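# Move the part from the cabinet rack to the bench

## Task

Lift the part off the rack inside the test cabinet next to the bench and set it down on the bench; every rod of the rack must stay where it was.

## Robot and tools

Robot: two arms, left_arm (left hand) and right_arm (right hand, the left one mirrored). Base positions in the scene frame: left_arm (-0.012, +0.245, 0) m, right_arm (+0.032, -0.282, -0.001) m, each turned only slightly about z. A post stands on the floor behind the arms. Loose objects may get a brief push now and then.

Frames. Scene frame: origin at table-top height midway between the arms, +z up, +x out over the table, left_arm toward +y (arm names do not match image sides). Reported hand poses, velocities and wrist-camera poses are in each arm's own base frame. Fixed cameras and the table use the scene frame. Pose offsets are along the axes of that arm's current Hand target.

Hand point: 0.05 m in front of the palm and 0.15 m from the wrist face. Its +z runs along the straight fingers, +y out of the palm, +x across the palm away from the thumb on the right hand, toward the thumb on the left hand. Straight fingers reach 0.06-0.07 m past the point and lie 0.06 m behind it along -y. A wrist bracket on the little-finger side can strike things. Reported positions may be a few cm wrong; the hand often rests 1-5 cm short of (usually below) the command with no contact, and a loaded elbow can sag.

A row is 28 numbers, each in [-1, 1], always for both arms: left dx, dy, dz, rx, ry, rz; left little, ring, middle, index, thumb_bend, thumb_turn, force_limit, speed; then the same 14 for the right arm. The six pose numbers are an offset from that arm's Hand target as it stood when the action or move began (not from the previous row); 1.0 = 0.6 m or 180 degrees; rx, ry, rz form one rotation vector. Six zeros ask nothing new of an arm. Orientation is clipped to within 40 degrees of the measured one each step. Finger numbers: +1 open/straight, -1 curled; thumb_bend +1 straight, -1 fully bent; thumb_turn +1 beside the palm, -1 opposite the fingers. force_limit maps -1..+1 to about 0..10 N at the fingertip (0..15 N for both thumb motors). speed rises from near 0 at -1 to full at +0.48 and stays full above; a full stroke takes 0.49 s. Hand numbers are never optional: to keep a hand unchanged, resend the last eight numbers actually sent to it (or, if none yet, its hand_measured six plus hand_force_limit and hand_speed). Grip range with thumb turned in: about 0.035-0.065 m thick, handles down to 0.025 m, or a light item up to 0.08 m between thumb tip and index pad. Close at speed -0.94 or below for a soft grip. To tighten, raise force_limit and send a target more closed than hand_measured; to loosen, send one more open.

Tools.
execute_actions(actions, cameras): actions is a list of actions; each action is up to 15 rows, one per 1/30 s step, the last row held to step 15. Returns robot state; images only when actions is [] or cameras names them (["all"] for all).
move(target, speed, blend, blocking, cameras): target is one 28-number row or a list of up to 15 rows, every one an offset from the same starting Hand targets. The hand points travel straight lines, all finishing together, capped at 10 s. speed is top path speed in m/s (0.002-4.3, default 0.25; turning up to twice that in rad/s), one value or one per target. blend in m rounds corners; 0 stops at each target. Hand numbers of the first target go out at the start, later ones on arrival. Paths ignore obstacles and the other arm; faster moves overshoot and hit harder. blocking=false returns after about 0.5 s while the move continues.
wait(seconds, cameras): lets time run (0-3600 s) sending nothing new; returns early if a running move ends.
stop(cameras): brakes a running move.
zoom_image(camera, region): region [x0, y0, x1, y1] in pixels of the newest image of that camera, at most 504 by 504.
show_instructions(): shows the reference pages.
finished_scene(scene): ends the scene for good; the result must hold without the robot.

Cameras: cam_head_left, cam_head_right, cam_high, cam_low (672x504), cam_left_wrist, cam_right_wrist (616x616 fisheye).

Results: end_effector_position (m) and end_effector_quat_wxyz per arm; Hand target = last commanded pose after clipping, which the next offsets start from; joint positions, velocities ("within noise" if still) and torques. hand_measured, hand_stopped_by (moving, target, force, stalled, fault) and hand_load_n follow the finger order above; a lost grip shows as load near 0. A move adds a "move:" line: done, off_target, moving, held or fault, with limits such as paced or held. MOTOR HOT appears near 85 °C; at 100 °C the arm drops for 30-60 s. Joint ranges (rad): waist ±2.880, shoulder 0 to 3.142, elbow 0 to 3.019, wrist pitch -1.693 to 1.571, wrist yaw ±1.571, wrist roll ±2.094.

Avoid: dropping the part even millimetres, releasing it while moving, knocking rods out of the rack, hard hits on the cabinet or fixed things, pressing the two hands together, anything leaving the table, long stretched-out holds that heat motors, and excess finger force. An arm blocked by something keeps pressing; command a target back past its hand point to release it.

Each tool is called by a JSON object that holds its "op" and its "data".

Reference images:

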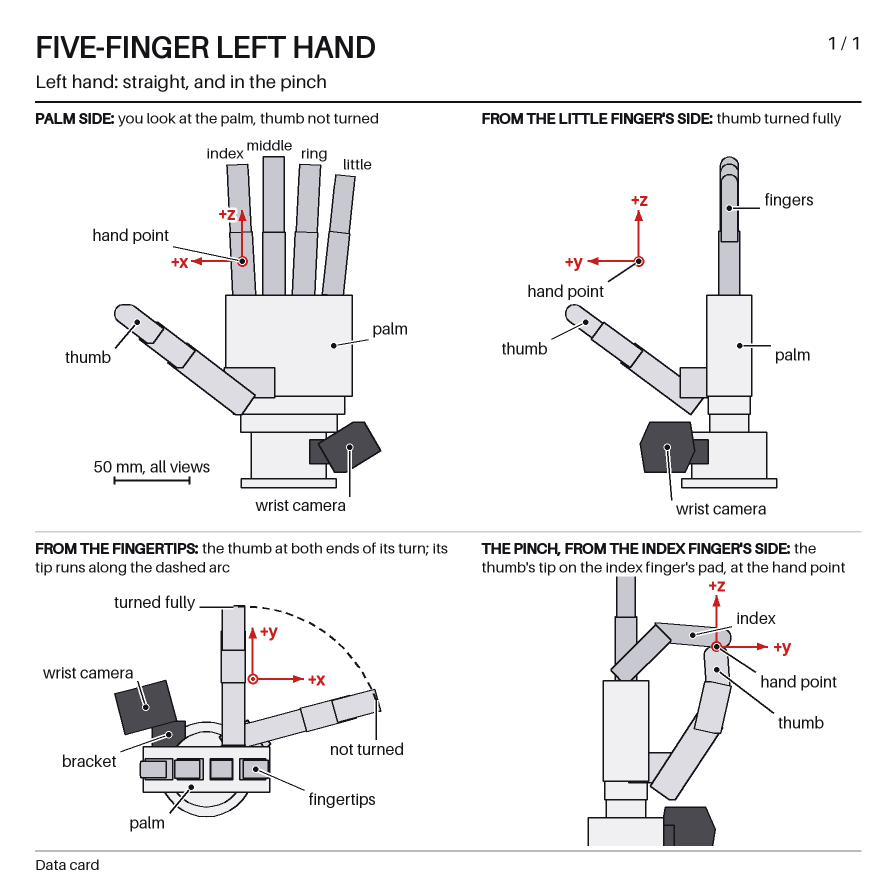

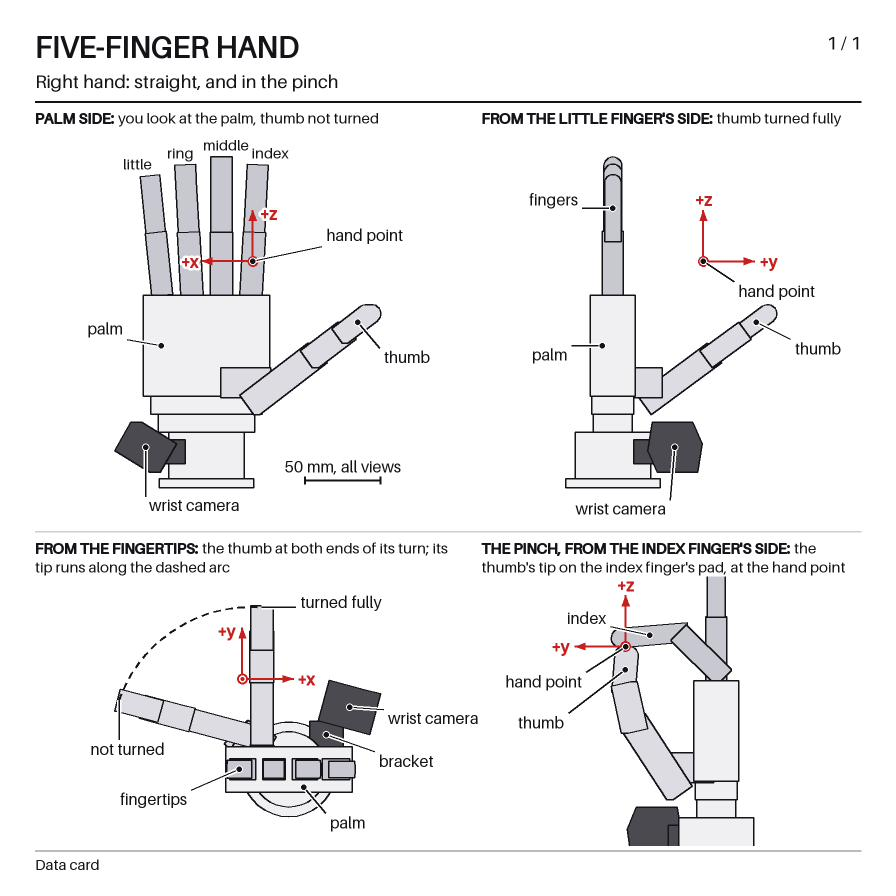

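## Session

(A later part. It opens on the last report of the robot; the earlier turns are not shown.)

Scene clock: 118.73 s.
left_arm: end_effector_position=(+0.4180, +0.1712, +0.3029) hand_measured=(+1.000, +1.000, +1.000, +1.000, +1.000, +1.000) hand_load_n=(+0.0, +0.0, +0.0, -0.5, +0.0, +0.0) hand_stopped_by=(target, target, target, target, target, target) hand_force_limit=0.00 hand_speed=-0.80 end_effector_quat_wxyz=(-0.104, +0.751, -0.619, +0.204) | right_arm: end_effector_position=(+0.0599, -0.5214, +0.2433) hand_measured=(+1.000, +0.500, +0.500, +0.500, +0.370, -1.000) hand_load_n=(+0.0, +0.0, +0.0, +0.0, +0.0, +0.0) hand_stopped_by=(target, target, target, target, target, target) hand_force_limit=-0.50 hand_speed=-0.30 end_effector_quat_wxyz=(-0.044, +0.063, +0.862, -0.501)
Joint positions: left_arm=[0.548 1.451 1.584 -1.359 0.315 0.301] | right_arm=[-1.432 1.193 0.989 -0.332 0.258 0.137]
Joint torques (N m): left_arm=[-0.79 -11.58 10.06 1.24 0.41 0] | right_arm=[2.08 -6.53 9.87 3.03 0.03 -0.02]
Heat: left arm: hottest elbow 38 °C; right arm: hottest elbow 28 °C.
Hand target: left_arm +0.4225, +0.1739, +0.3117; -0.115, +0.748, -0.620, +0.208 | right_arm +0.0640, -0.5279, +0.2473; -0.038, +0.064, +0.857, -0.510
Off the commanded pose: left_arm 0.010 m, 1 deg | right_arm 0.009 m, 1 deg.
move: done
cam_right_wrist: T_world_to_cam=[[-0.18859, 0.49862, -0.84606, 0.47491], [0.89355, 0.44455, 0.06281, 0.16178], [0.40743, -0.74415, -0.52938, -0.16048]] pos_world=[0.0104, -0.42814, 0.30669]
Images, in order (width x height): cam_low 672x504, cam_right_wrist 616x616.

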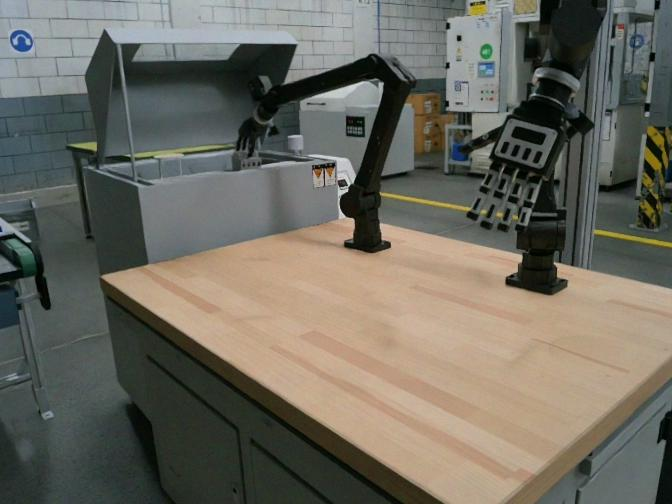

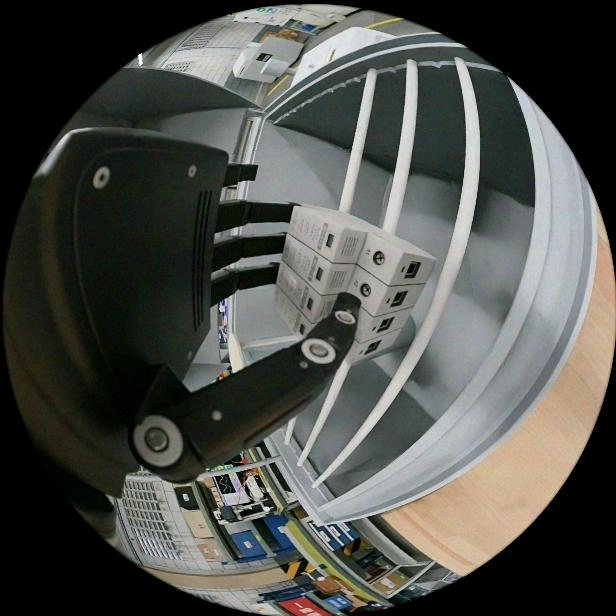

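{"op": "move", "data": {"target": [[0,0,0,0,0,0,1,1,1,1,1,1,0,-0.8, 0,0.0059,0.0032,0,0,0,1,0.5,0.5,0.5,0.37,-1,-0.5,-0.3],[0,0,0,0,0,0,1,1,1,1,1,1,0,-0.8, 0,0.0059,0.0032,0,0,0,1,0.5,0.5,0.5,0.15,-1,-0.75,-0.94]], "cameras": ["cam_right_wrist","cam_low"], "speed": [0.04,0.04]}}

{"op": "zoom_image", "data": {"camera": "cam_right_wrist", "region": [240, 190, 440, 390]}}

{"op": "zoom_image", "data": {"camera": "cam_low", "region": [210, 110, 280, 180]}}

Scene clock: 122.03 s.
left_arm: end_effector_position=(+0.4180, +0.1712, +0.3029) hand_measured=(+1.000, +1.000, +1.000, +1.000, +1.000, +1.000) hand_load_n=(+0.0, +0.0, +0.0, +0.0, +0.0, +0.0) hand_stopped_by=(target, target, target, target, target, target) hand_force_limit=0.00 hand_speed=-0.80 end_effector_quat_wxyz=(-0.104, +0.751, -0.619, +0.204) | right_arm: end_effector_position=(+0.0600, -0.5220, +0.2421) hand_measured=(+1.000, +0.500, +0.500, +0.500, +0.214, -1.000) hand_load_n=(+0.0, +0.0, +0.0, +0.0, +2.0, +0.0) hand_stopped_by=(target, target, target, target, force, target) hand_force_limit=-0.75 hand_speed=-0.94 end_effector_quat_wxyz=(-0.043, +0.063, +0.861, -0.504)
Joint positions: left_arm=[0.548 1.451 1.584 -1.359 0.315 0.301] | right_arm=[-1.432 1.193 0.982 -0.319 0.258 0.137]
Joint torques (N m): left_arm=[-0.67 -11.69 10 1.35 0.41 0] | right_arm=[2.02 -6.36 9.46 3 0.03 -0.02]
Heat: left arm: hottest elbow 38 °C; right arm: hottest elbow 28 °C.
Hand target: left_arm +0.4225, +0.1739, +0.3117; -0.115, +0.748, -0.620, +0.208 | right_arm +0.0640, -0.5279, +0.2432; -0.038, +0.064, +0.857, -0.510
Off the commanded pose: left_arm 0.010 m, 1 deg | right_arm 0.007 m, 1 deg.
move: done
cam_right_wrist: T_world_to_cam=[[-0.18789, 0.49346, -0.84923, 0.47229], [0.8935, 0.44492, 0.06084, 0.16273], [0.40786, -0.74736, -0.5245, -0.16441]] pos_world=[0.0104, -0.42833, 0.30495]
Images, in order (width x height): cam_low 672x504, cam_right_wrist 616x616.

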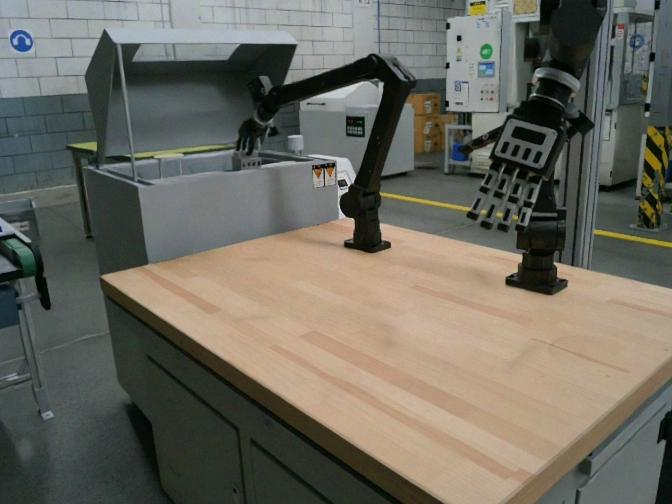

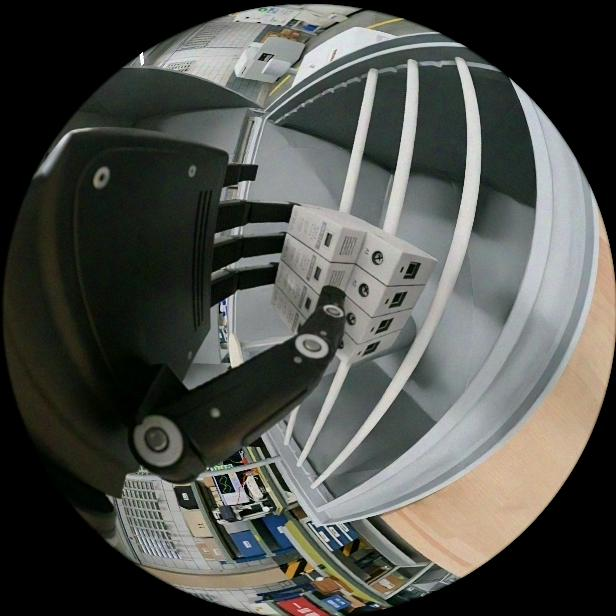

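Scaled by 2.520 from the camera's image (finer frame: 880x880).

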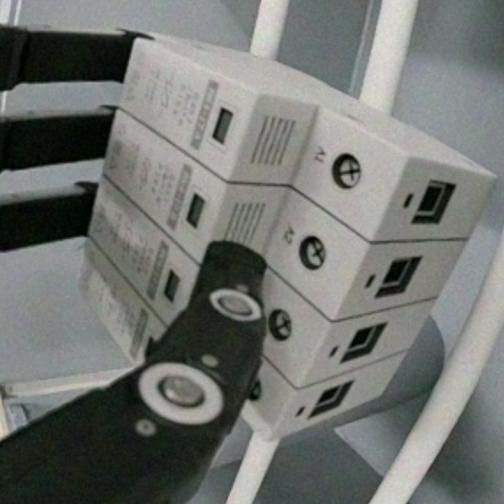

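Scaled by 7.200 from the camera's image (finer frame: 960x720).

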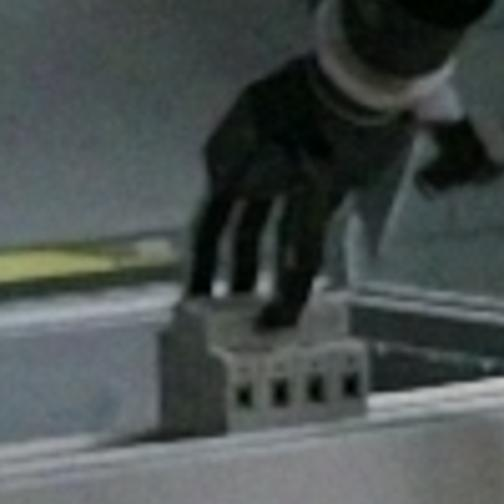

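{"op": "move", "data": {"target": [[0,0,0,0,0,0,1,1,1,1,1,1,0,-0.8, 0,0,0,0,0,0,1,0.5,0.5,0.5,0.37,-1,-0.5,-0.5],[0,0,0,0,0,0,1,1,1,1,1,1,0,-0.8, -0.0007,0.005,0.0083,0,0,0,1,0.5,0.5,0.5,0.37,-1,-0.5,-0.5]], "cameras": ["cam_right_wrist","cam_low"], "speed": [0.04,0.04]}}

{"op": "zoom_image", "data": {"camera": "cam_low", "region": [210, 110, 280, 180]}}

{"op": "zoom_image", "data": {"camera": "cam_right_wrist", "region": [240, 190, 440, 390]}}

Scene clock: 125.07 s.
left_arm: end_effector_position=(+0.4180, +0.1712, +0.3029) hand_measured=(+1.000, +1.000, +1.000, +1.000, +1.000, +1.000) hand_load_n=(+0.0, +0.0, +0.0, +0.0, +0.0, +0.0) hand_stopped_by=(target, target, target, target, target, target) hand_force_limit=0.00 hand_speed=-0.80 end_effector_quat_wxyz=(-0.104, +0.751, -0.619, +0.204) | right_arm: end_effector_position=(+0.0605, -0.5255, +0.2424) hand_measured=(+1.000, +0.500, +0.500, +0.500, +0.370, -1.000) hand_load_n=(+0.0, +0.0, -0.5, +0.0, +0.0, +0.0) hand_stopped_by=(target, target, target, target, target, target) hand_force_limit=-0.50 hand_speed=-0.50 end_effector_quat_wxyz=(-0.042, +0.064, +0.858, -0.508)
Joint positions: left_arm=[0.548 1.451 1.584 -1.359 0.315 0.301] | right_arm=[-1.432 1.199 0.981 -0.302 0.258 0.137]
Joint torques (N m): left_arm=[-0.73 -11.75 10.04 1.29 0.41 0] | right_arm=[2.02 -5.89 9.2 2.95 0 -0.02]
Heat: left arm: hottest elbow 38 °C; right arm: hottest elbow 28 °C.
Hand target: left_arm +0.4225, +0.1739, +0.3117; -0.115, +0.748, -0.620, +0.208 | right_arm +0.0640, -0.5309, +0.2384; -0.038, +0.065, +0.857, -0.510
Off the commanded pose: left_arm 0.010 m, 1 deg | right_arm 0.008 m, 0 deg.
move: done
cam_right_wrist: T_world_to_cam=[[-0.18622, 0.48408, -0.85498, 0.47074], [0.89345, 0.44545, 0.05761, 0.16492], [0.40874, -0.75316, -0.51545, -0.17243]] pos_world=[0.01079, -0.43121, 0.30409]
Images, in order (width x height): cam_low 672x504, cam_right_wrist 616x616.

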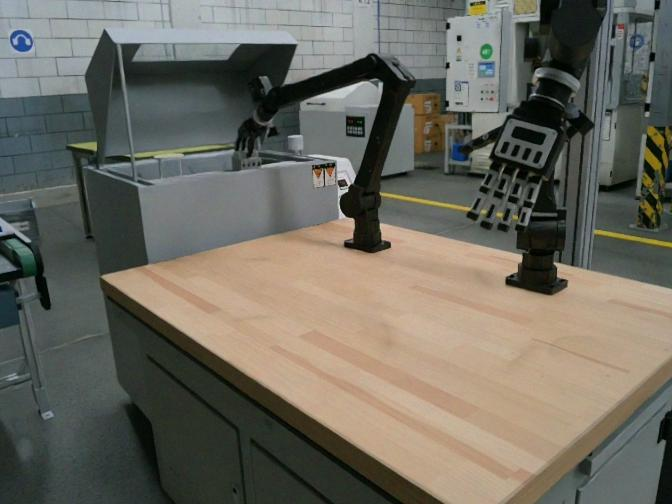

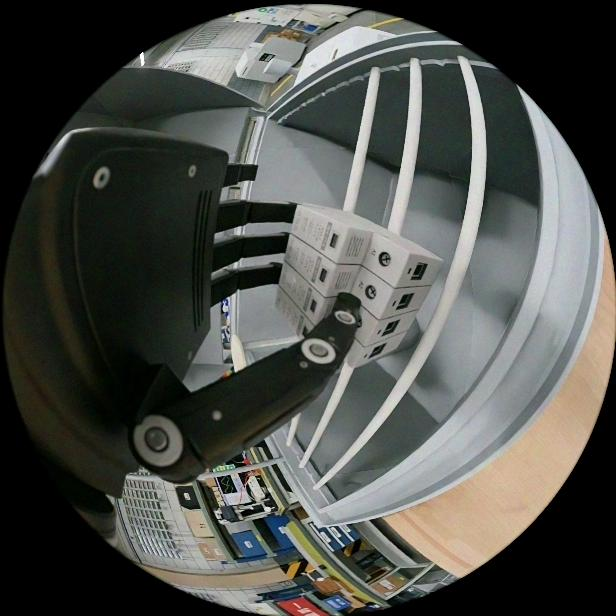

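Scaled by 7.200 from the camera's image (finer frame: 960x720).

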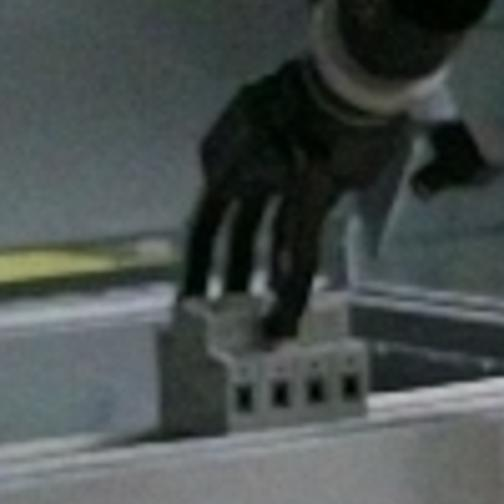

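Scaled by 2.520 from the camera's image (finer frame: 880x880).

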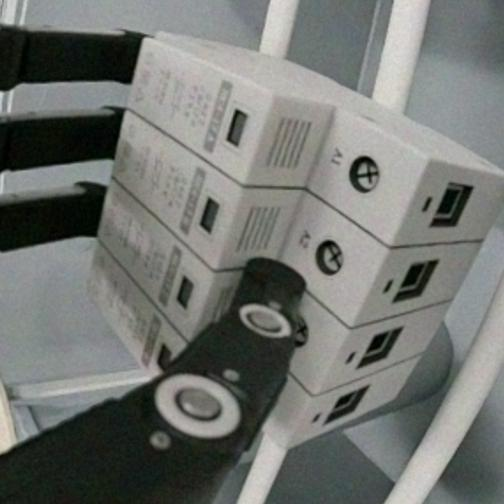

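{"op": "move", "data": {"target": [[0,0,0,0,0,0,1,1,1,1,1,1,0,-0.8, 0,0,0,0,0,0,1,0.5,0.5,0.5,0.14,-1,-0.75,-0.94],[0,0,0,0,0,0,1,1,1,1,1,1,0,-0.8, 0,0,0,0,0,0,1,0.04,0.04,0.04,0.14,-1,-0.5,-0.92]], "cameras": ["cam_right_wrist","cam_low"], "speed": [0.04,0.04]}}

{"op": "zoom_image", "data": {"camera": "cam_low", "region": [210, 110, 280, 180]}}

{"op": "zoom_image", "data": {"camera": "cam_right_wrist", "region": [240, 190, 440, 390]}}

Scene clock: 128.30 s.
left_arm: end_effector_position=(+0.4180, +0.1712, +0.3029) hand_measured=(+1.000, +1.000, +1.000, +1.000, +1.000, +1.000) hand_load_n=(+0.0, +0.0, +0.0, +0.0, +0.0, +0.0) hand_stopped_by=(target, target, target, target, target, target) hand_force_limit=0.00 hand_speed=-0.80 end_effector_quat_wxyz=(-0.104, +0.751, -0.619, +0.204) | right_arm: end_effector_position=(+0.0606, -0.5256, +0.2422) hand_measured=(+1.000, +0.306, +0.486, +0.330, +0.284, -1.000) hand_load_n=(+0.0, +3.5, +0.0, +2.0, +7.0, +0.0) hand_stopped_by=(target, force, force, force, force, target) hand_force_limit=-0.50 hand_speed=-0.92 end_effector_quat_wxyz=(-0.042, +0.064, +0.858, -0.509)
Joint positions: left_arm=[0.548 1.451 1.584 -1.359 0.315 0.301] | right_arm=[-1.432 1.199 0.98 -0.299 0.258 0.137]
Joint torques (N m): left_arm=[-0.85 -11.75 10.02 1.26 0.4 0] | right_arm=[1.96 -5.95 9.28 2.84 0.01 -0.02]
Heat: left arm: hottest elbow 38 °C; right arm: hottest elbow 28 °C.
Hand target: left_arm +0.4225, +0.1739, +0.3117; -0.115, +0.748, -0.620, +0.208 | right_arm +0.0640, -0.5308, +0.2382; -0.038, +0.064, +0.857, -0.510
Off the commanded pose: left_arm 0.010 m, 1 deg | right_arm 0.007 m, 0 deg.
move: done
cam_right_wrist: T_world_to_cam=[[-0.18602, 0.48314, -0.85555, 0.47026], [0.89332, 0.44572, 0.05747, 0.16501], [0.40911, -0.7536, -0.51451, -0.17311]] pos_world=[0.01089, -0.43121, 0.30379]
Images, in order (width x height): cam_low 672x504, cam_right_wrist 616x616.

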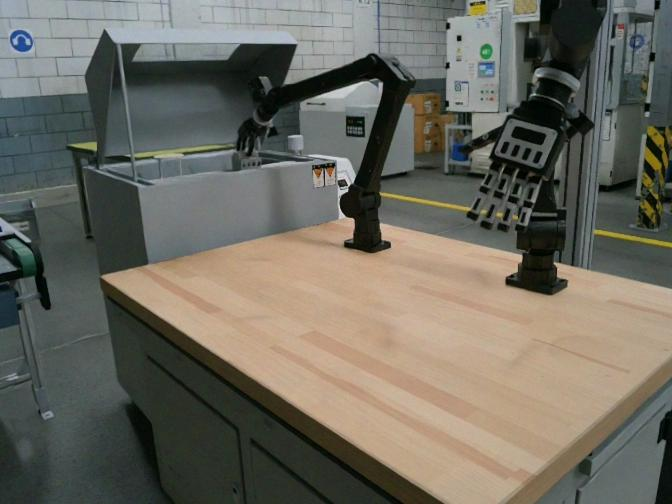

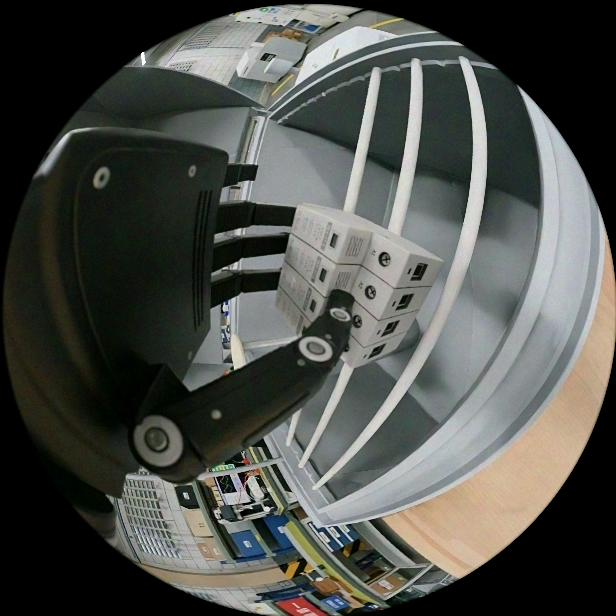

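Scaled by 7.200 from the camera's image (finer frame: 960x720).

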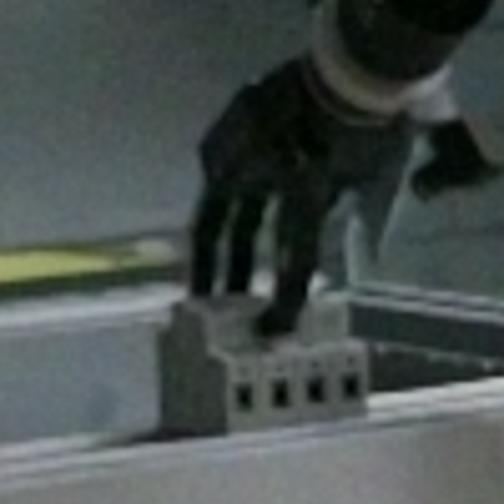

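Scaled by 2.520 from the camera's image (finer frame: 880x880).

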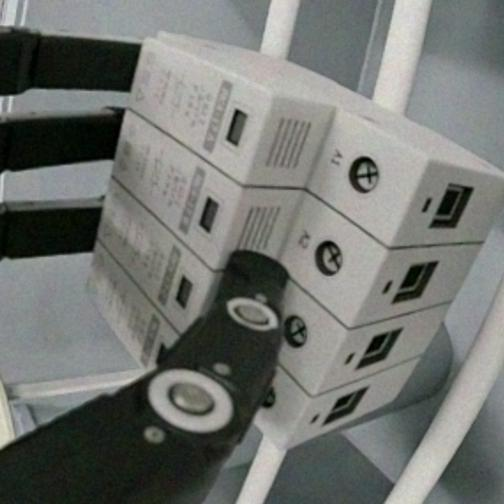

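{"op": "move", "data": {"target": [[0,0,0,0,0,0,1,1,1,1,1,1,0,-0.8, 0,0,0,0,0,0,1,0.04,0.0,0.04,0.14,-1,-0.4,-0.92],[0,0,0,0,0,0,1,1,1,1,1,1,0,-0.8, 0,0,0,0,0,0,1,-0.02,-0.02,-0.02,0.1,-1,0.05,-0.92]], "cameras": ["cam_right_wrist"], "speed": [0.04,0.04]}}

Scene clock: 129.90 s.
left_arm: end_effector_position=(+0.4180, +0.1712, +0.3029) hand_measured=(+1.000, +1.000, +1.000, +1.000, +1.000, +1.000) hand_load_n=(+0.0, +0.0, +0.0, +0.0, +0.0, +0.0) hand_stopped_by=(target, target, target, target, target, target) hand_force_limit=0.00 hand_speed=-0.80 end_effector_quat_wxyz=(-0.104, +0.751, -0.619, +0.204) | right_arm: end_effector_position=(+0.0607, -0.5261, +0.2423) hand_measured=(+1.000, +0.286, +0.466, +0.302, +0.286, -1.000) hand_load_n=(+0.0, +5.0, +2.5, +7.0, +12.0, +1.0) hand_stopped_by=(target, force, force, force, force, target) hand_force_limit=0.05 hand_speed=-0.92 end_effector_quat_wxyz=(-0.042, +0.064, +0.857, -0.509)
Joint positions: left_arm=[0.548 1.451 1.584 -1.359 0.315 0.301] | right_arm=[-1.432 1.2 0.98 -0.297 0.258 0.137]
Joint torques (N m): left_arm=[-0.56 -11.75 10.04 1.33 0.39 -0.01] | right_arm=[2.02 -5.89 9.28 2.77 0.01 -0.02]
Heat: left arm: hottest elbow 39 °C; right arm: hottest elbow 28 °C.
Hand target: left_arm +0.4225, +0.1739, +0.3117; -0.115, +0.748, -0.620, +0.208 | right_arm +0.0640, -0.5309, +0.2381; -0.038, +0.064, +0.857, -0.510
Off the commanded pose: left_arm 0.010 m, 1 deg | right_arm 0.007 m, 0 deg.
move: done
cam_right_wrist: T_world_to_cam=[[-0.18587, 0.48185, -0.85632, 0.47003], [0.89331, 0.44581, 0.05696, 0.16539], [0.4092, -0.75437, -0.5133, -0.17417]] pos_world=[0.01089, -0.4316, 0.30368]

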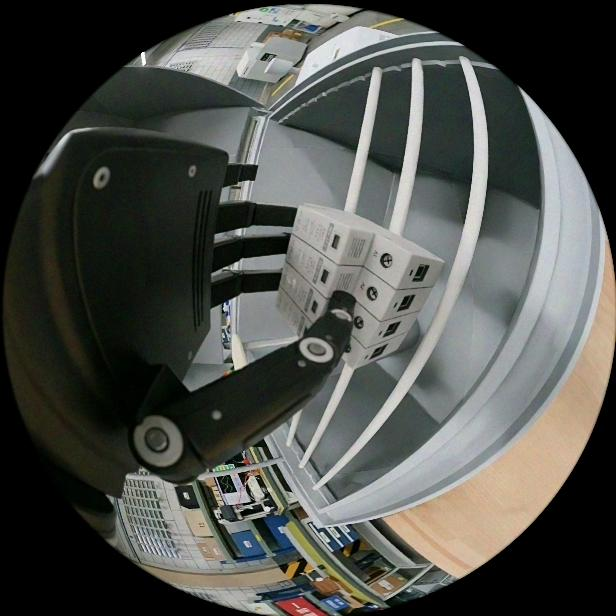

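{"op": "move", "data": {"target": [[0,0,0,0,0,0,1,1,1,1,1,1,0,-0.8, 0,0,0,0,0,0,1,-0.02,0.5,-0.06,0.1,-1,0.6,-0.92]], "cameras": ["cam_right_wrist"], "speed": [0.04]}}

{"op": "zoom_image", "data": {"camera": "cam_right_wrist", "region": [240, 190, 440, 390]}}

Scene clock: 133.20 s.
left_arm: end_effector_position=(+0.4180, +0.1712, +0.3029) hand_measured=(+1.000, +1.000, +1.000, +1.000, +1.000, +1.000) hand_load_n=(+0.0, +0.0, +0.0, +0.0, +0.0, -0.5) hand_stopped_by=(target, target, target, target, target, target) hand_force_limit=0.00 hand_speed=-0.80 end_effector_quat_wxyz=(-0.104, +0.751, -0.619, +0.204) | right_arm: end_effector_position=(+0.0607, -0.5261, +0.2423) hand_measured=(+1.000, +0.286, +0.500, +0.296, +0.286, -1.000) hand_load_n=(+0.0, +4.5, -0.5, +8.0, +13.0, +0.5) hand_stopped_by=(target, force, target, force, force, target) hand_force_limit=0.60 hand_speed=-0.92 end_effector_quat_wxyz=(-0.042, +0.064, +0.857, -0.509)
Joint positions: left_arm=[0.548 1.451 1.584 -1.359 0.315 0.301] | right_arm=[-1.432 1.2 0.98 -0.297 0.258 0.137]
Joint torques (N m): left_arm=[-0.79 -11.58 10 1.32 0.4 0] | right_arm=[1.96 -5.95 9.26 2.77 0 -0.02]
Heat: left arm: hottest elbow 39 °C; right arm: hottest elbow 28 °C.
Hand target: left_arm +0.4225, +0.1739, +0.3117; -0.115, +0.748, -0.620, +0.208 | right_arm +0.0640, -0.5309, +0.2381; -0.038, +0.064, +0.857, -0.510
Off the commanded pose: left_arm 0.010 m, 1 deg | right_arm 0.007 m, 0 deg.
move: done
cam_right_wrist: T_world_to_cam=[[-0.18587, 0.48185, -0.85632, 0.47003], [0.89331, 0.44581, 0.05696, 0.16539], [0.4092, -0.75437, -0.5133, -0.17417]] pos_world=[0.01089, -0.4316, 0.30368]

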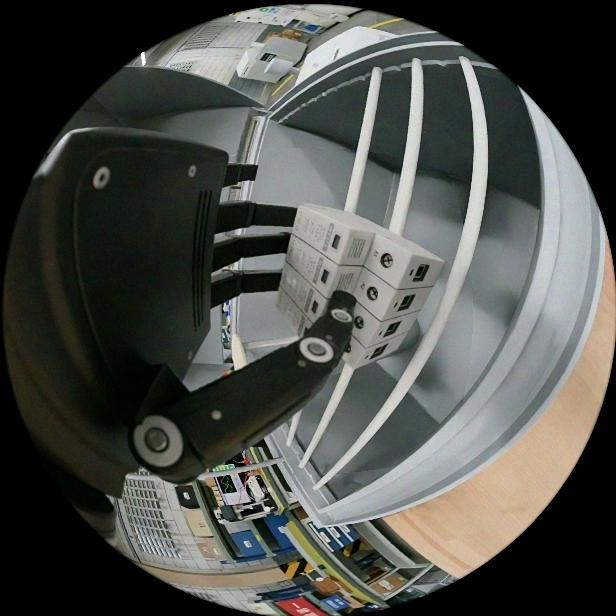

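Scaled by 2.520 from the camera's image (finer frame: 880x880).

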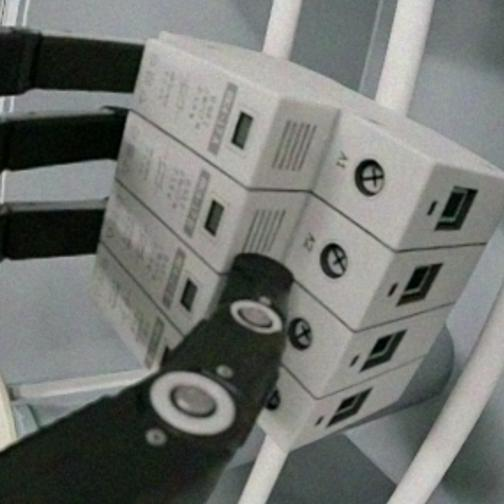

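{"op": "move", "data": {"target": [[0,0,0,0,0,0,1,1,1,1,1,1,0,-0.8, -0.0007,-0.0243,-0.0076,0,0,0,1,-0.02,0.5,-0.06,0.1,-1,0.6,-0.92]], "cameras": ["cam_right_wrist","cam_low"], "speed": [0.03]}}

{"op": "zoom_image", "data": {"camera": "cam_right_wrist", "region": [240, 190, 440, 390]}}

Scene clock: 134.63 s.
left_arm: end_effector_position=(+0.4180, +0.1712, +0.3029) hand_measured=(+1.000, +1.000, +1.000, +1.000, +1.000, +1.000) hand_load_n=(+0.0, +0.0, -0.5, +0.0, +0.0, +0.0) hand_stopped_by=(target, target, target, target, target, target) hand_force_limit=0.00 hand_speed=-0.80 end_effector_quat_wxyz=(-0.104, +0.751, -0.619, +0.204) | right_arm: end_effector_position=(+0.0607, -0.5259, +0.2422) hand_measured=(+1.000, +0.286, +0.500, +0.296, +0.286, -1.000) hand_load_n=(-0.5, +4.5, +0.0, +8.5, +13.0, +0.5) hand_stopped_by=(target, force, target, force, force, target) hand_force_limit=0.60 hand_speed=-0.92 end_effector_quat_wxyz=(-0.042, +0.064, +0.858, -0.509)
Joint positions: left_arm=[0.548 1.451 1.584 -1.359 0.315 0.301] | right_arm=[-1.432 1.2 0.981 -0.299 0.258 0.137]
Joint torques (N m): left_arm=[-0.79 -11.4 10.03 1.29 0.41 0] | right_arm=[1.9 -6.07 12.22 1.33 -0.03 -0.03]
Heat: left arm: hottest elbow 39 °C; right arm: hottest elbow 28 °C.
Hand target: left_arm +0.4225, +0.1739, +0.3117; -0.115, +0.748, -0.620, +0.208 | right_arm +0.0640, -0.5339, +0.2531; -0.038, +0.064, +0.857, -0.510
Off the commanded pose: left_arm 0.010 m, 1 deg | right_arm 0.014 m, 0 deg.
move: off_target (right_arm)
cam_right_wrist: T_world_to_cam=[[-0.18607, 0.48307, -0.85558, 0.47039], [0.89316, 0.44604, 0.05759, 0.16525], [0.40944, -0.75345, -0.51445, -0.1733]] pos_world=[0.01089, -0.43151, 0.30379]
Images, in order (width x height): cam_low 672x504, cam_right_wrist 616x616.

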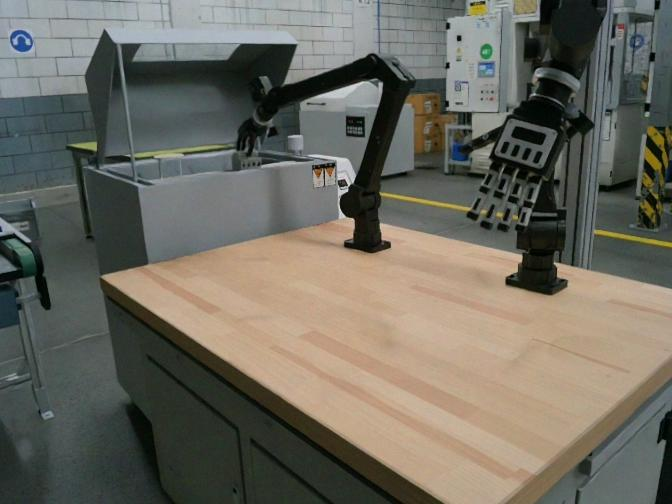

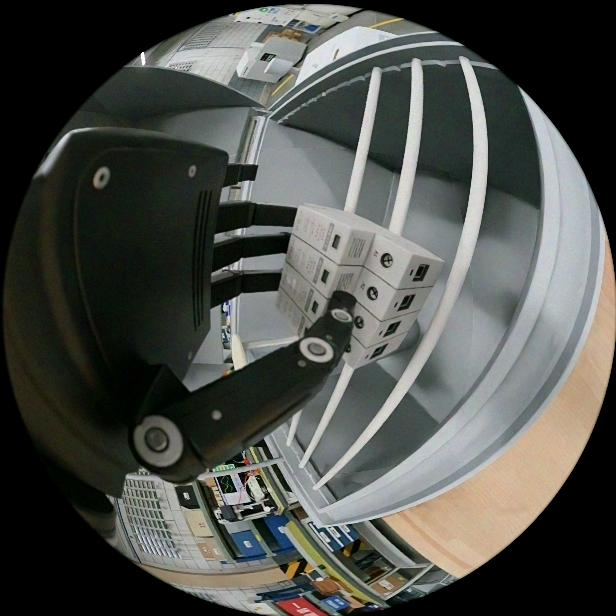

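Scaled by 2.520 from the camera's image (finer frame: 880x880).

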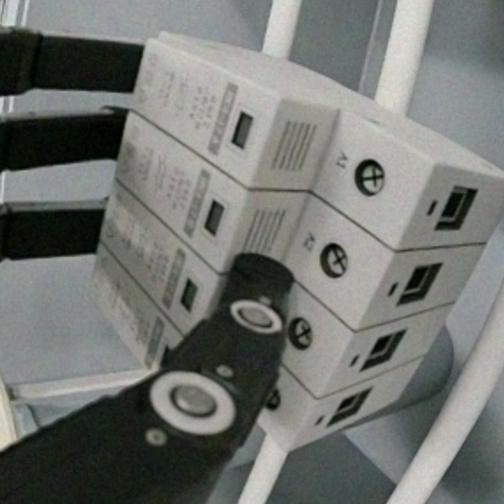

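{"op": "move", "data": {"target": [[0,0,0,0,0,0,1,1,1,1,1,1,0,-0.8, 0,-0.0205,-0.0066,0,0,0,1,-0.02,0.5,-0.06,0.1,-1,0.6,-0.92]], "cameras": ["cam_right_wrist"], "speed": [0.03]}}

{"op": "zoom_image", "data": {"camera": "cam_right_wrist", "region": [240, 190, 440, 390]}}

Scene clock: 135.87 s.
left_arm: end_effector_position=(+0.4180, +0.1712, +0.3029) hand_measured=(+1.000, +1.000, +1.000, +1.000, +1.000, +1.000) hand_load_n=(+0.0, +0.0, +0.0, +0.0, +0.0, +0.0) hand_stopped_by=(target, target, target, target, target, target) hand_force_limit=0.00 hand_speed=-0.80 end_effector_quat_wxyz=(-0.104, +0.751, -0.619, +0.204) | right_arm: end_effector_position=(+0.0610, -0.5246, +0.2434) hand_measured=(+1.000, +0.286, +0.500, +0.296, +0.286, -1.000) hand_load_n=(+0.0, +4.0, +0.0, +8.0, +14.0, +1.0) hand_stopped_by=(target, force, target, force, force, target) hand_force_limit=0.60 hand_speed=-0.92 end_effector_quat_wxyz=(-0.043, +0.062, +0.864, -0.498)
Joint positions: left_arm=[0.548 1.451 1.584 -1.359 0.315 0.301] | right_arm=[-1.432 1.205 1.001 -0.339 0.255 0.137]
Joint torques (N m): left_arm=[-0.85 -11.81 10.09 1.28 0.4 -0.01] | right_arm=[1.79 -6.77 13.15 1.51 0.02 -0.04]
Heat: left arm: hottest elbow 39 °C; right arm: hottest elbow 28 °C.
Hand target: left_arm +0.4225, +0.1739, +0.3117; -0.115, +0.748, -0.620, +0.208 | right_arm +0.0636, -0.5362, +0.2660; -0.038, +0.065, +0.857, -0.510
Off the commanded pose: left_arm 0.010 m, 1 deg | right_arm 0.025 m, 2 deg.
move: off_target (right_arm)
cam_right_wrist: T_world_to_cam=[[-0.18891, 0.50302, -0.84338, 0.47853], [0.89242, 0.4463, 0.0663, 0.16238], [0.40975, -0.74013, -0.53321, -0.16035]] pos_world=[0.01118, -0.43186, 0.30731]

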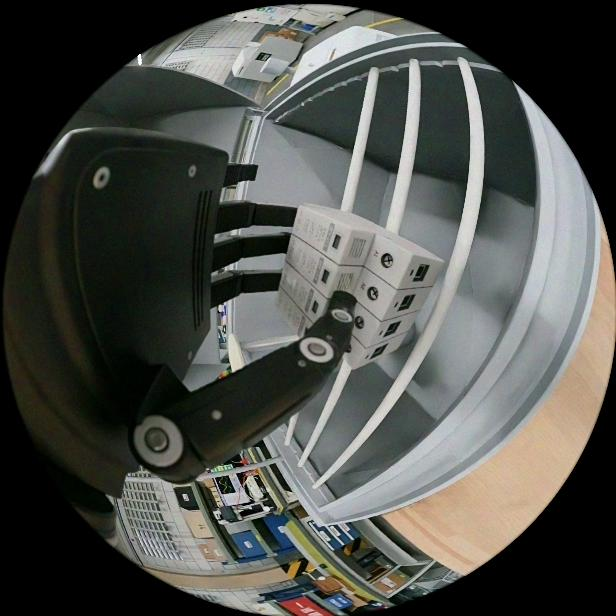

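Scaled by 2.520 from the camera's image (finer frame: 880x880).

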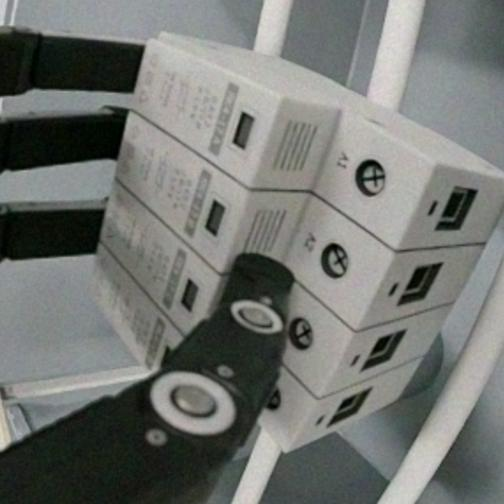

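{"op": "move", "data": {"target": [[0,0,0,0,0,0,1,1,1,1,1,1,0,-0.8, 0,-0.0205,-0.0066,0,0,0,1,-0.02,0.5,-0.06,0.1,-1,0.6,-0.92]], "cameras": ["cam_right_wrist"], "speed": [0.03]}}

{"op": "zoom_image", "data": {"camera": "cam_right_wrist", "region": [240, 190, 440, 390]}}

Scene clock: 137.60 s.
left_arm: end_effector_position=(+0.4180, +0.1712, +0.3029) hand_measured=(+1.000, +1.000, +1.000, +1.000, +1.000, +1.000) hand_load_n=(+0.0, +0.0, +0.0, +0.0, +0.0, +0.0) hand_stopped_by=(target, target, target, target, target, target) hand_force_limit=0.00 hand_speed=-0.80 end_effector_quat_wxyz=(-0.104, +0.751, -0.619, +0.204) | right_arm: end_effector_position=(+0.0615, -0.5235, +0.2442) hand_measured=(+1.000, +0.286, +0.500, +0.296, +0.286, -1.000) hand_load_n=(+0.0, +3.5, +0.0, +8.0, +13.5, +1.5) hand_stopped_by=(target, force, target, force, force, target) hand_force_limit=0.60 hand_speed=-0.92 end_effector_quat_wxyz=(-0.043, +0.061, +0.870, -0.488)
Joint positions: left_arm=[0.548 1.451 1.584 -1.359 0.315 0.301] | right_arm=[-1.432 1.212 1.023 -0.379 0.253 0.139]
Joint torques (N m): left_arm=[-0.91 -11.69 10.06 1.35 0.4 -0.01] | right_arm=[1.67 -7.53 14.04 1.69 0.06 -0.07]
Heat: left arm: hottest elbow 39 °C; right arm: hottest elbow 28 °C.
Hand target: left_arm +0.4225, +0.1739, +0.3117; -0.115, +0.748, -0.620, +0.208 | right_arm +0.0632, -0.5385, +0.2785; -0.038, +0.064, +0.857, -0.510
Off the commanded pose: left_arm 0.010 m, 1 deg | right_arm 0.038 m, 3 deg.
move: off_target (right_arm)
cam_right_wrist: T_world_to_cam=[[-0.1896, 0.52392, -0.8304, 0.48653], [0.89196, 0.44545, 0.07739, 0.15826], [0.41044, -0.72601, -0.55177, -0.1474]] pos_world=[0.01158, -0.43241, 0.31044]

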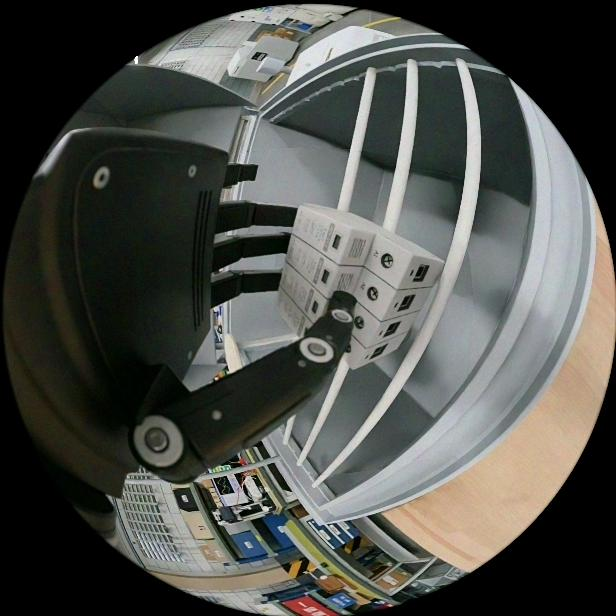

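Scaled by 2.520 from the camera's image (finer frame: 880x880).

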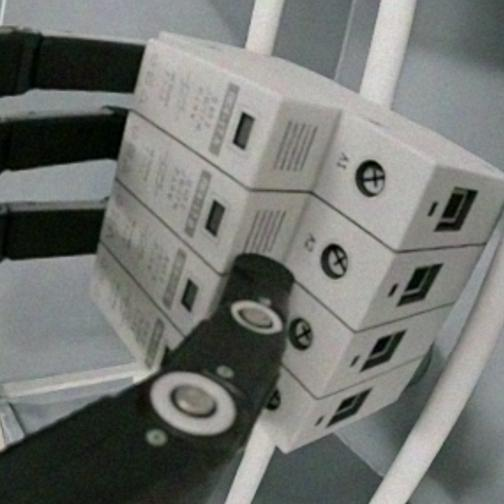

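{"op": "move", "data": {"target": [[0,0,0,0,0,0,1,1,1,1,1,1,0,-0.8, 0,-0.0205,-0.0066,0,0,0,1,-0.02,0.5,-0.06,0.1,-1,0.6,-0.92]], "cameras": ["cam_right_wrist","cam_low"], "speed": [0.03]}}

{"op": "zoom_image", "data": {"camera": "cam_right_wrist", "region": [240, 190, 440, 390]}}

{"op": "zoom_image", "data": {"camera": "cam_low", "region": [210, 110, 280, 180]}}

Scene clock: 139.57 s.
left_arm: end_effector_position=(+0.4180, +0.1712, +0.3029) hand_measured=(+1.000, +1.000, +1.000, +1.000, +1.000, +1.000) hand_load_n=(+0.0, +0.0, +0.0, +0.0, +0.0, -0.5) hand_stopped_by=(target, target, target, target, target, target) hand_force_limit=0.00 hand_speed=-0.80 end_effector_quat_wxyz=(-0.104, +0.751, -0.619, +0.204) | right_arm: end_effector_position=(+0.0619, -0.5234, +0.2454) hand_measured=(+1.000, +0.286, +0.500, +0.296, +0.286, -1.000) hand_load_n=(+0.0, +3.5, +0.0, +8.0, +14.0, +0.5) hand_stopped_by=(target, force, target, force, force, target) hand_force_limit=0.60 hand_speed=-0.92 end_effector_quat_wxyz=(-0.045, +0.059, +0.875, -0.478)
Joint positions: left_arm=[0.548 1.451 1.584 -1.359 0.315 0.301] | right_arm=[-1.432 1.221 1.045 -0.415 0.251 0.14]
Joint torques (N m): left_arm=[-0.73 -11.63 10.03 1.31 0.4 0] | right_arm=[1.55 -8.47 14.9 1.83 0.08 -0.08]
Heat: left arm: hottest elbow 39 °C; right arm: hottest elbow 29 °C.
Hand target: left_arm +0.4225, +0.1739, +0.3117; -0.115, +0.748, -0.620, +0.208 | right_arm +0.0629, -0.5410, +0.2912; -0.038, +0.064, +0.857, -0.510
Off the commanded pose: left_arm 0.010 m, 1 deg | right_arm 0.049 m, 4 deg.
move: off_target (right_arm)
cam_right_wrist: T_world_to_cam=[[-0.19187, 0.54248, -0.81787, 0.49441], [0.89146, 0.44487, 0.08594, 0.15541], [0.41047, -0.71261, -0.56895, -0.13559]] pos_world=[0.01198, -0.43397, 0.31386]
Images, in order (width x height): cam_low 672x504, cam_right_wrist 616x616.

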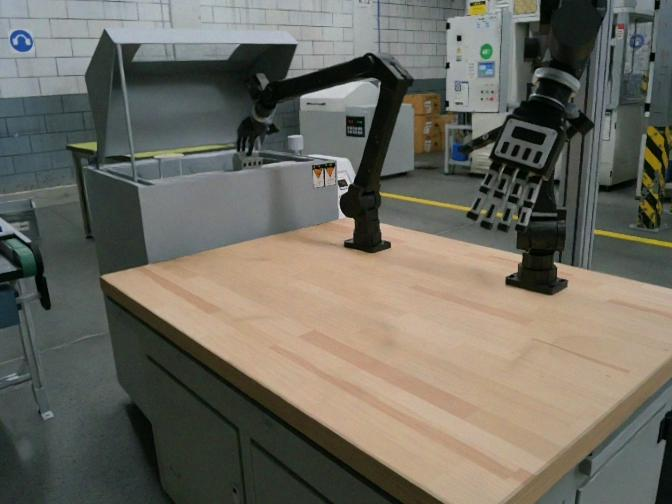

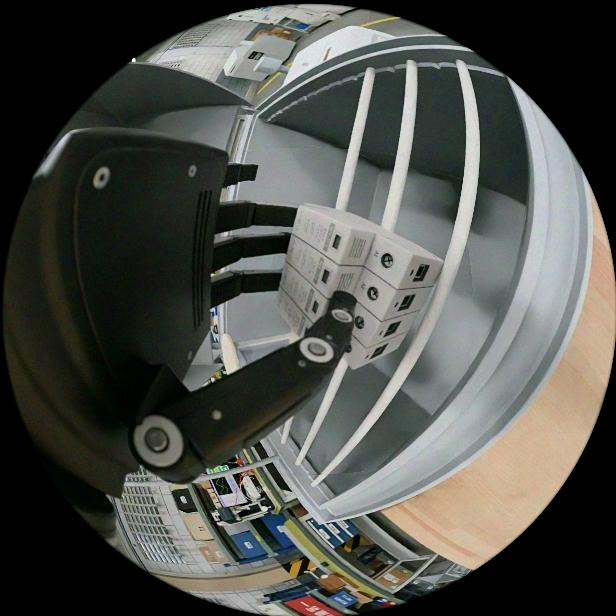

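Scaled by 2.520 from the camera's image (finer frame: 880x880).

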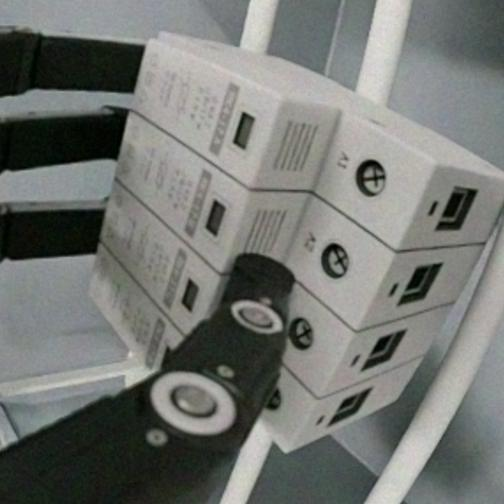

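Scaled by 7.200 from the camera's image (finer frame: 960x720).

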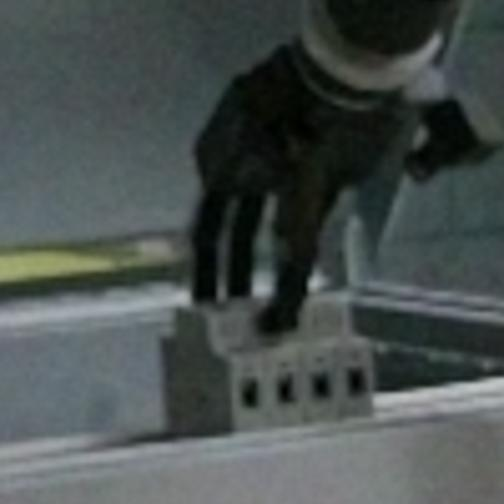

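{"op": "move", "data": {"target": [[0,0,0,0,0,0,1,1,1,1,1,1,0,-0.8, 0,-0.0205,-0.0066,0,0,0,1,-0.02,0.5,-0.06,0.1,-1,0.6,-0.92]], "cameras": ["cam_right_wrist","cam_low"], "speed": [0.03]}}

{"op": "zoom_image", "data": {"camera": "cam_right_wrist", "region": [240, 190, 440, 390]}}

{"op": "zoom_image", "data": {"camera": "cam_low", "region": [210, 110, 280, 180]}}

Scene clock: 141.47 s.
left_arm: end_effector_position=(+0.4180, +0.1712, +0.3029) hand_measured=(+1.000, +1.000, +1.000, +1.000, +1.000, +1.000) hand_load_n=(+0.0, +0.0, +0.0, +0.0, -0.5, +0.0) hand_stopped_by=(target, target, target, target, target, target) hand_force_limit=0.00 hand_speed=-0.80 end_effector_quat_wxyz=(-0.104, +0.751, -0.619, +0.204) | right_arm: end_effector_position=(+0.0624, -0.5232, +0.2479) hand_measured=(+1.000, +0.286, +0.500, +0.296, +0.286, -1.000) hand_load_n=(-0.5, +4.5, +0.0, +7.5, +14.0, +1.0) hand_stopped_by=(target, force, target, force, force, target) hand_force_limit=0.60 hand_speed=-0.92 end_effector_quat_wxyz=(-0.045, +0.058, +0.880, -0.469)
Joint positions: left_arm=[0.548 1.451 1.584 -1.359 0.315 0.301] | right_arm=[-1.432 1.229 1.07 -0.452 0.248 0.14]
Joint torques (N m): left_arm=[-0.73 -11.58 10.02 1.28 0.4 -0.01] | right_arm=[1.44 -9.23 15.61 2.02 0.15 -0.09]
Heat: left arm: hottest elbow 39 °C; right arm: hottest elbow 29 °C.
Hand target: left_arm +0.4225, +0.1739, +0.3117; -0.115, +0.748, -0.620, +0.208 | right_arm +0.0625, -0.5433, +0.3040; -0.038, +0.065, +0.857, -0.510
Off the commanded pose: left_arm 0.010 m, 1 deg | right_arm 0.059 m, 6 deg.
move: off_target (right_arm)
cam_right_wrist: T_world_to_cam=[[-0.19417, 0.55905, -0.80607, 0.50232], [0.8906, 0.44496, 0.09407, 0.15274], [0.41126, -0.69962, -0.58429, -0.12368]] pos_world=[0.01237, -0.43532, 0.31827]
Images, in order (width x height): cam_low 672x504, cam_right_wrist 616x616.

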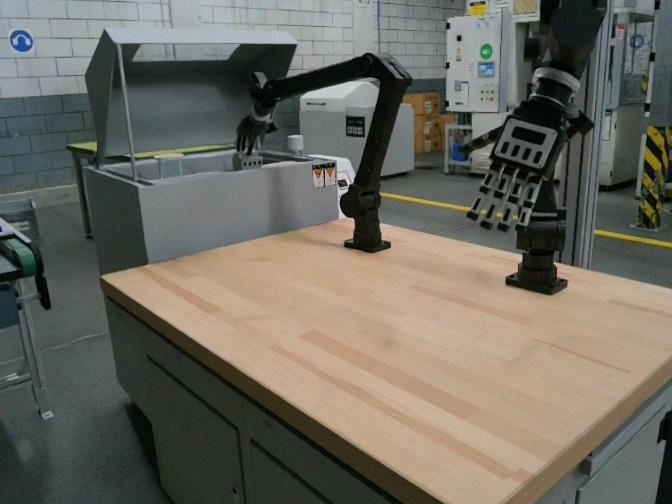

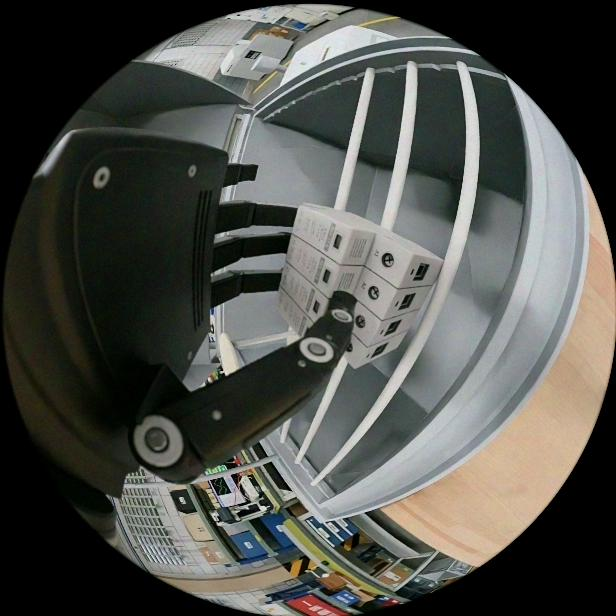

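Scaled by 2.520 from the camera's image (finer frame: 880x880).

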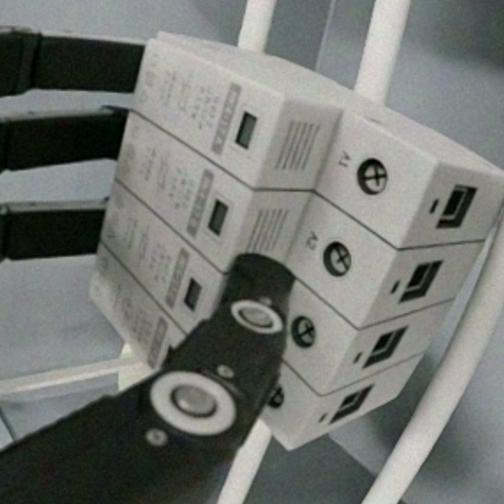

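Scaled by 7.200 from the camera's image (finer frame: 960x720).

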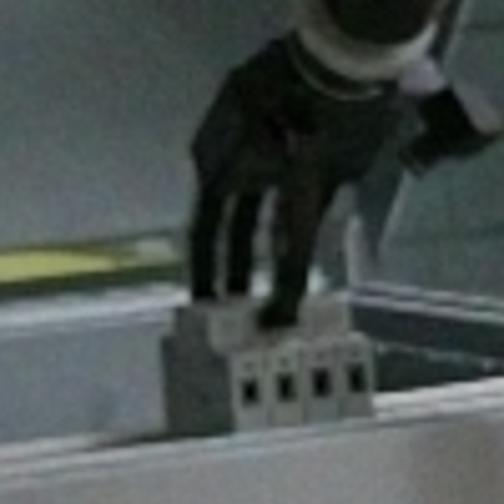

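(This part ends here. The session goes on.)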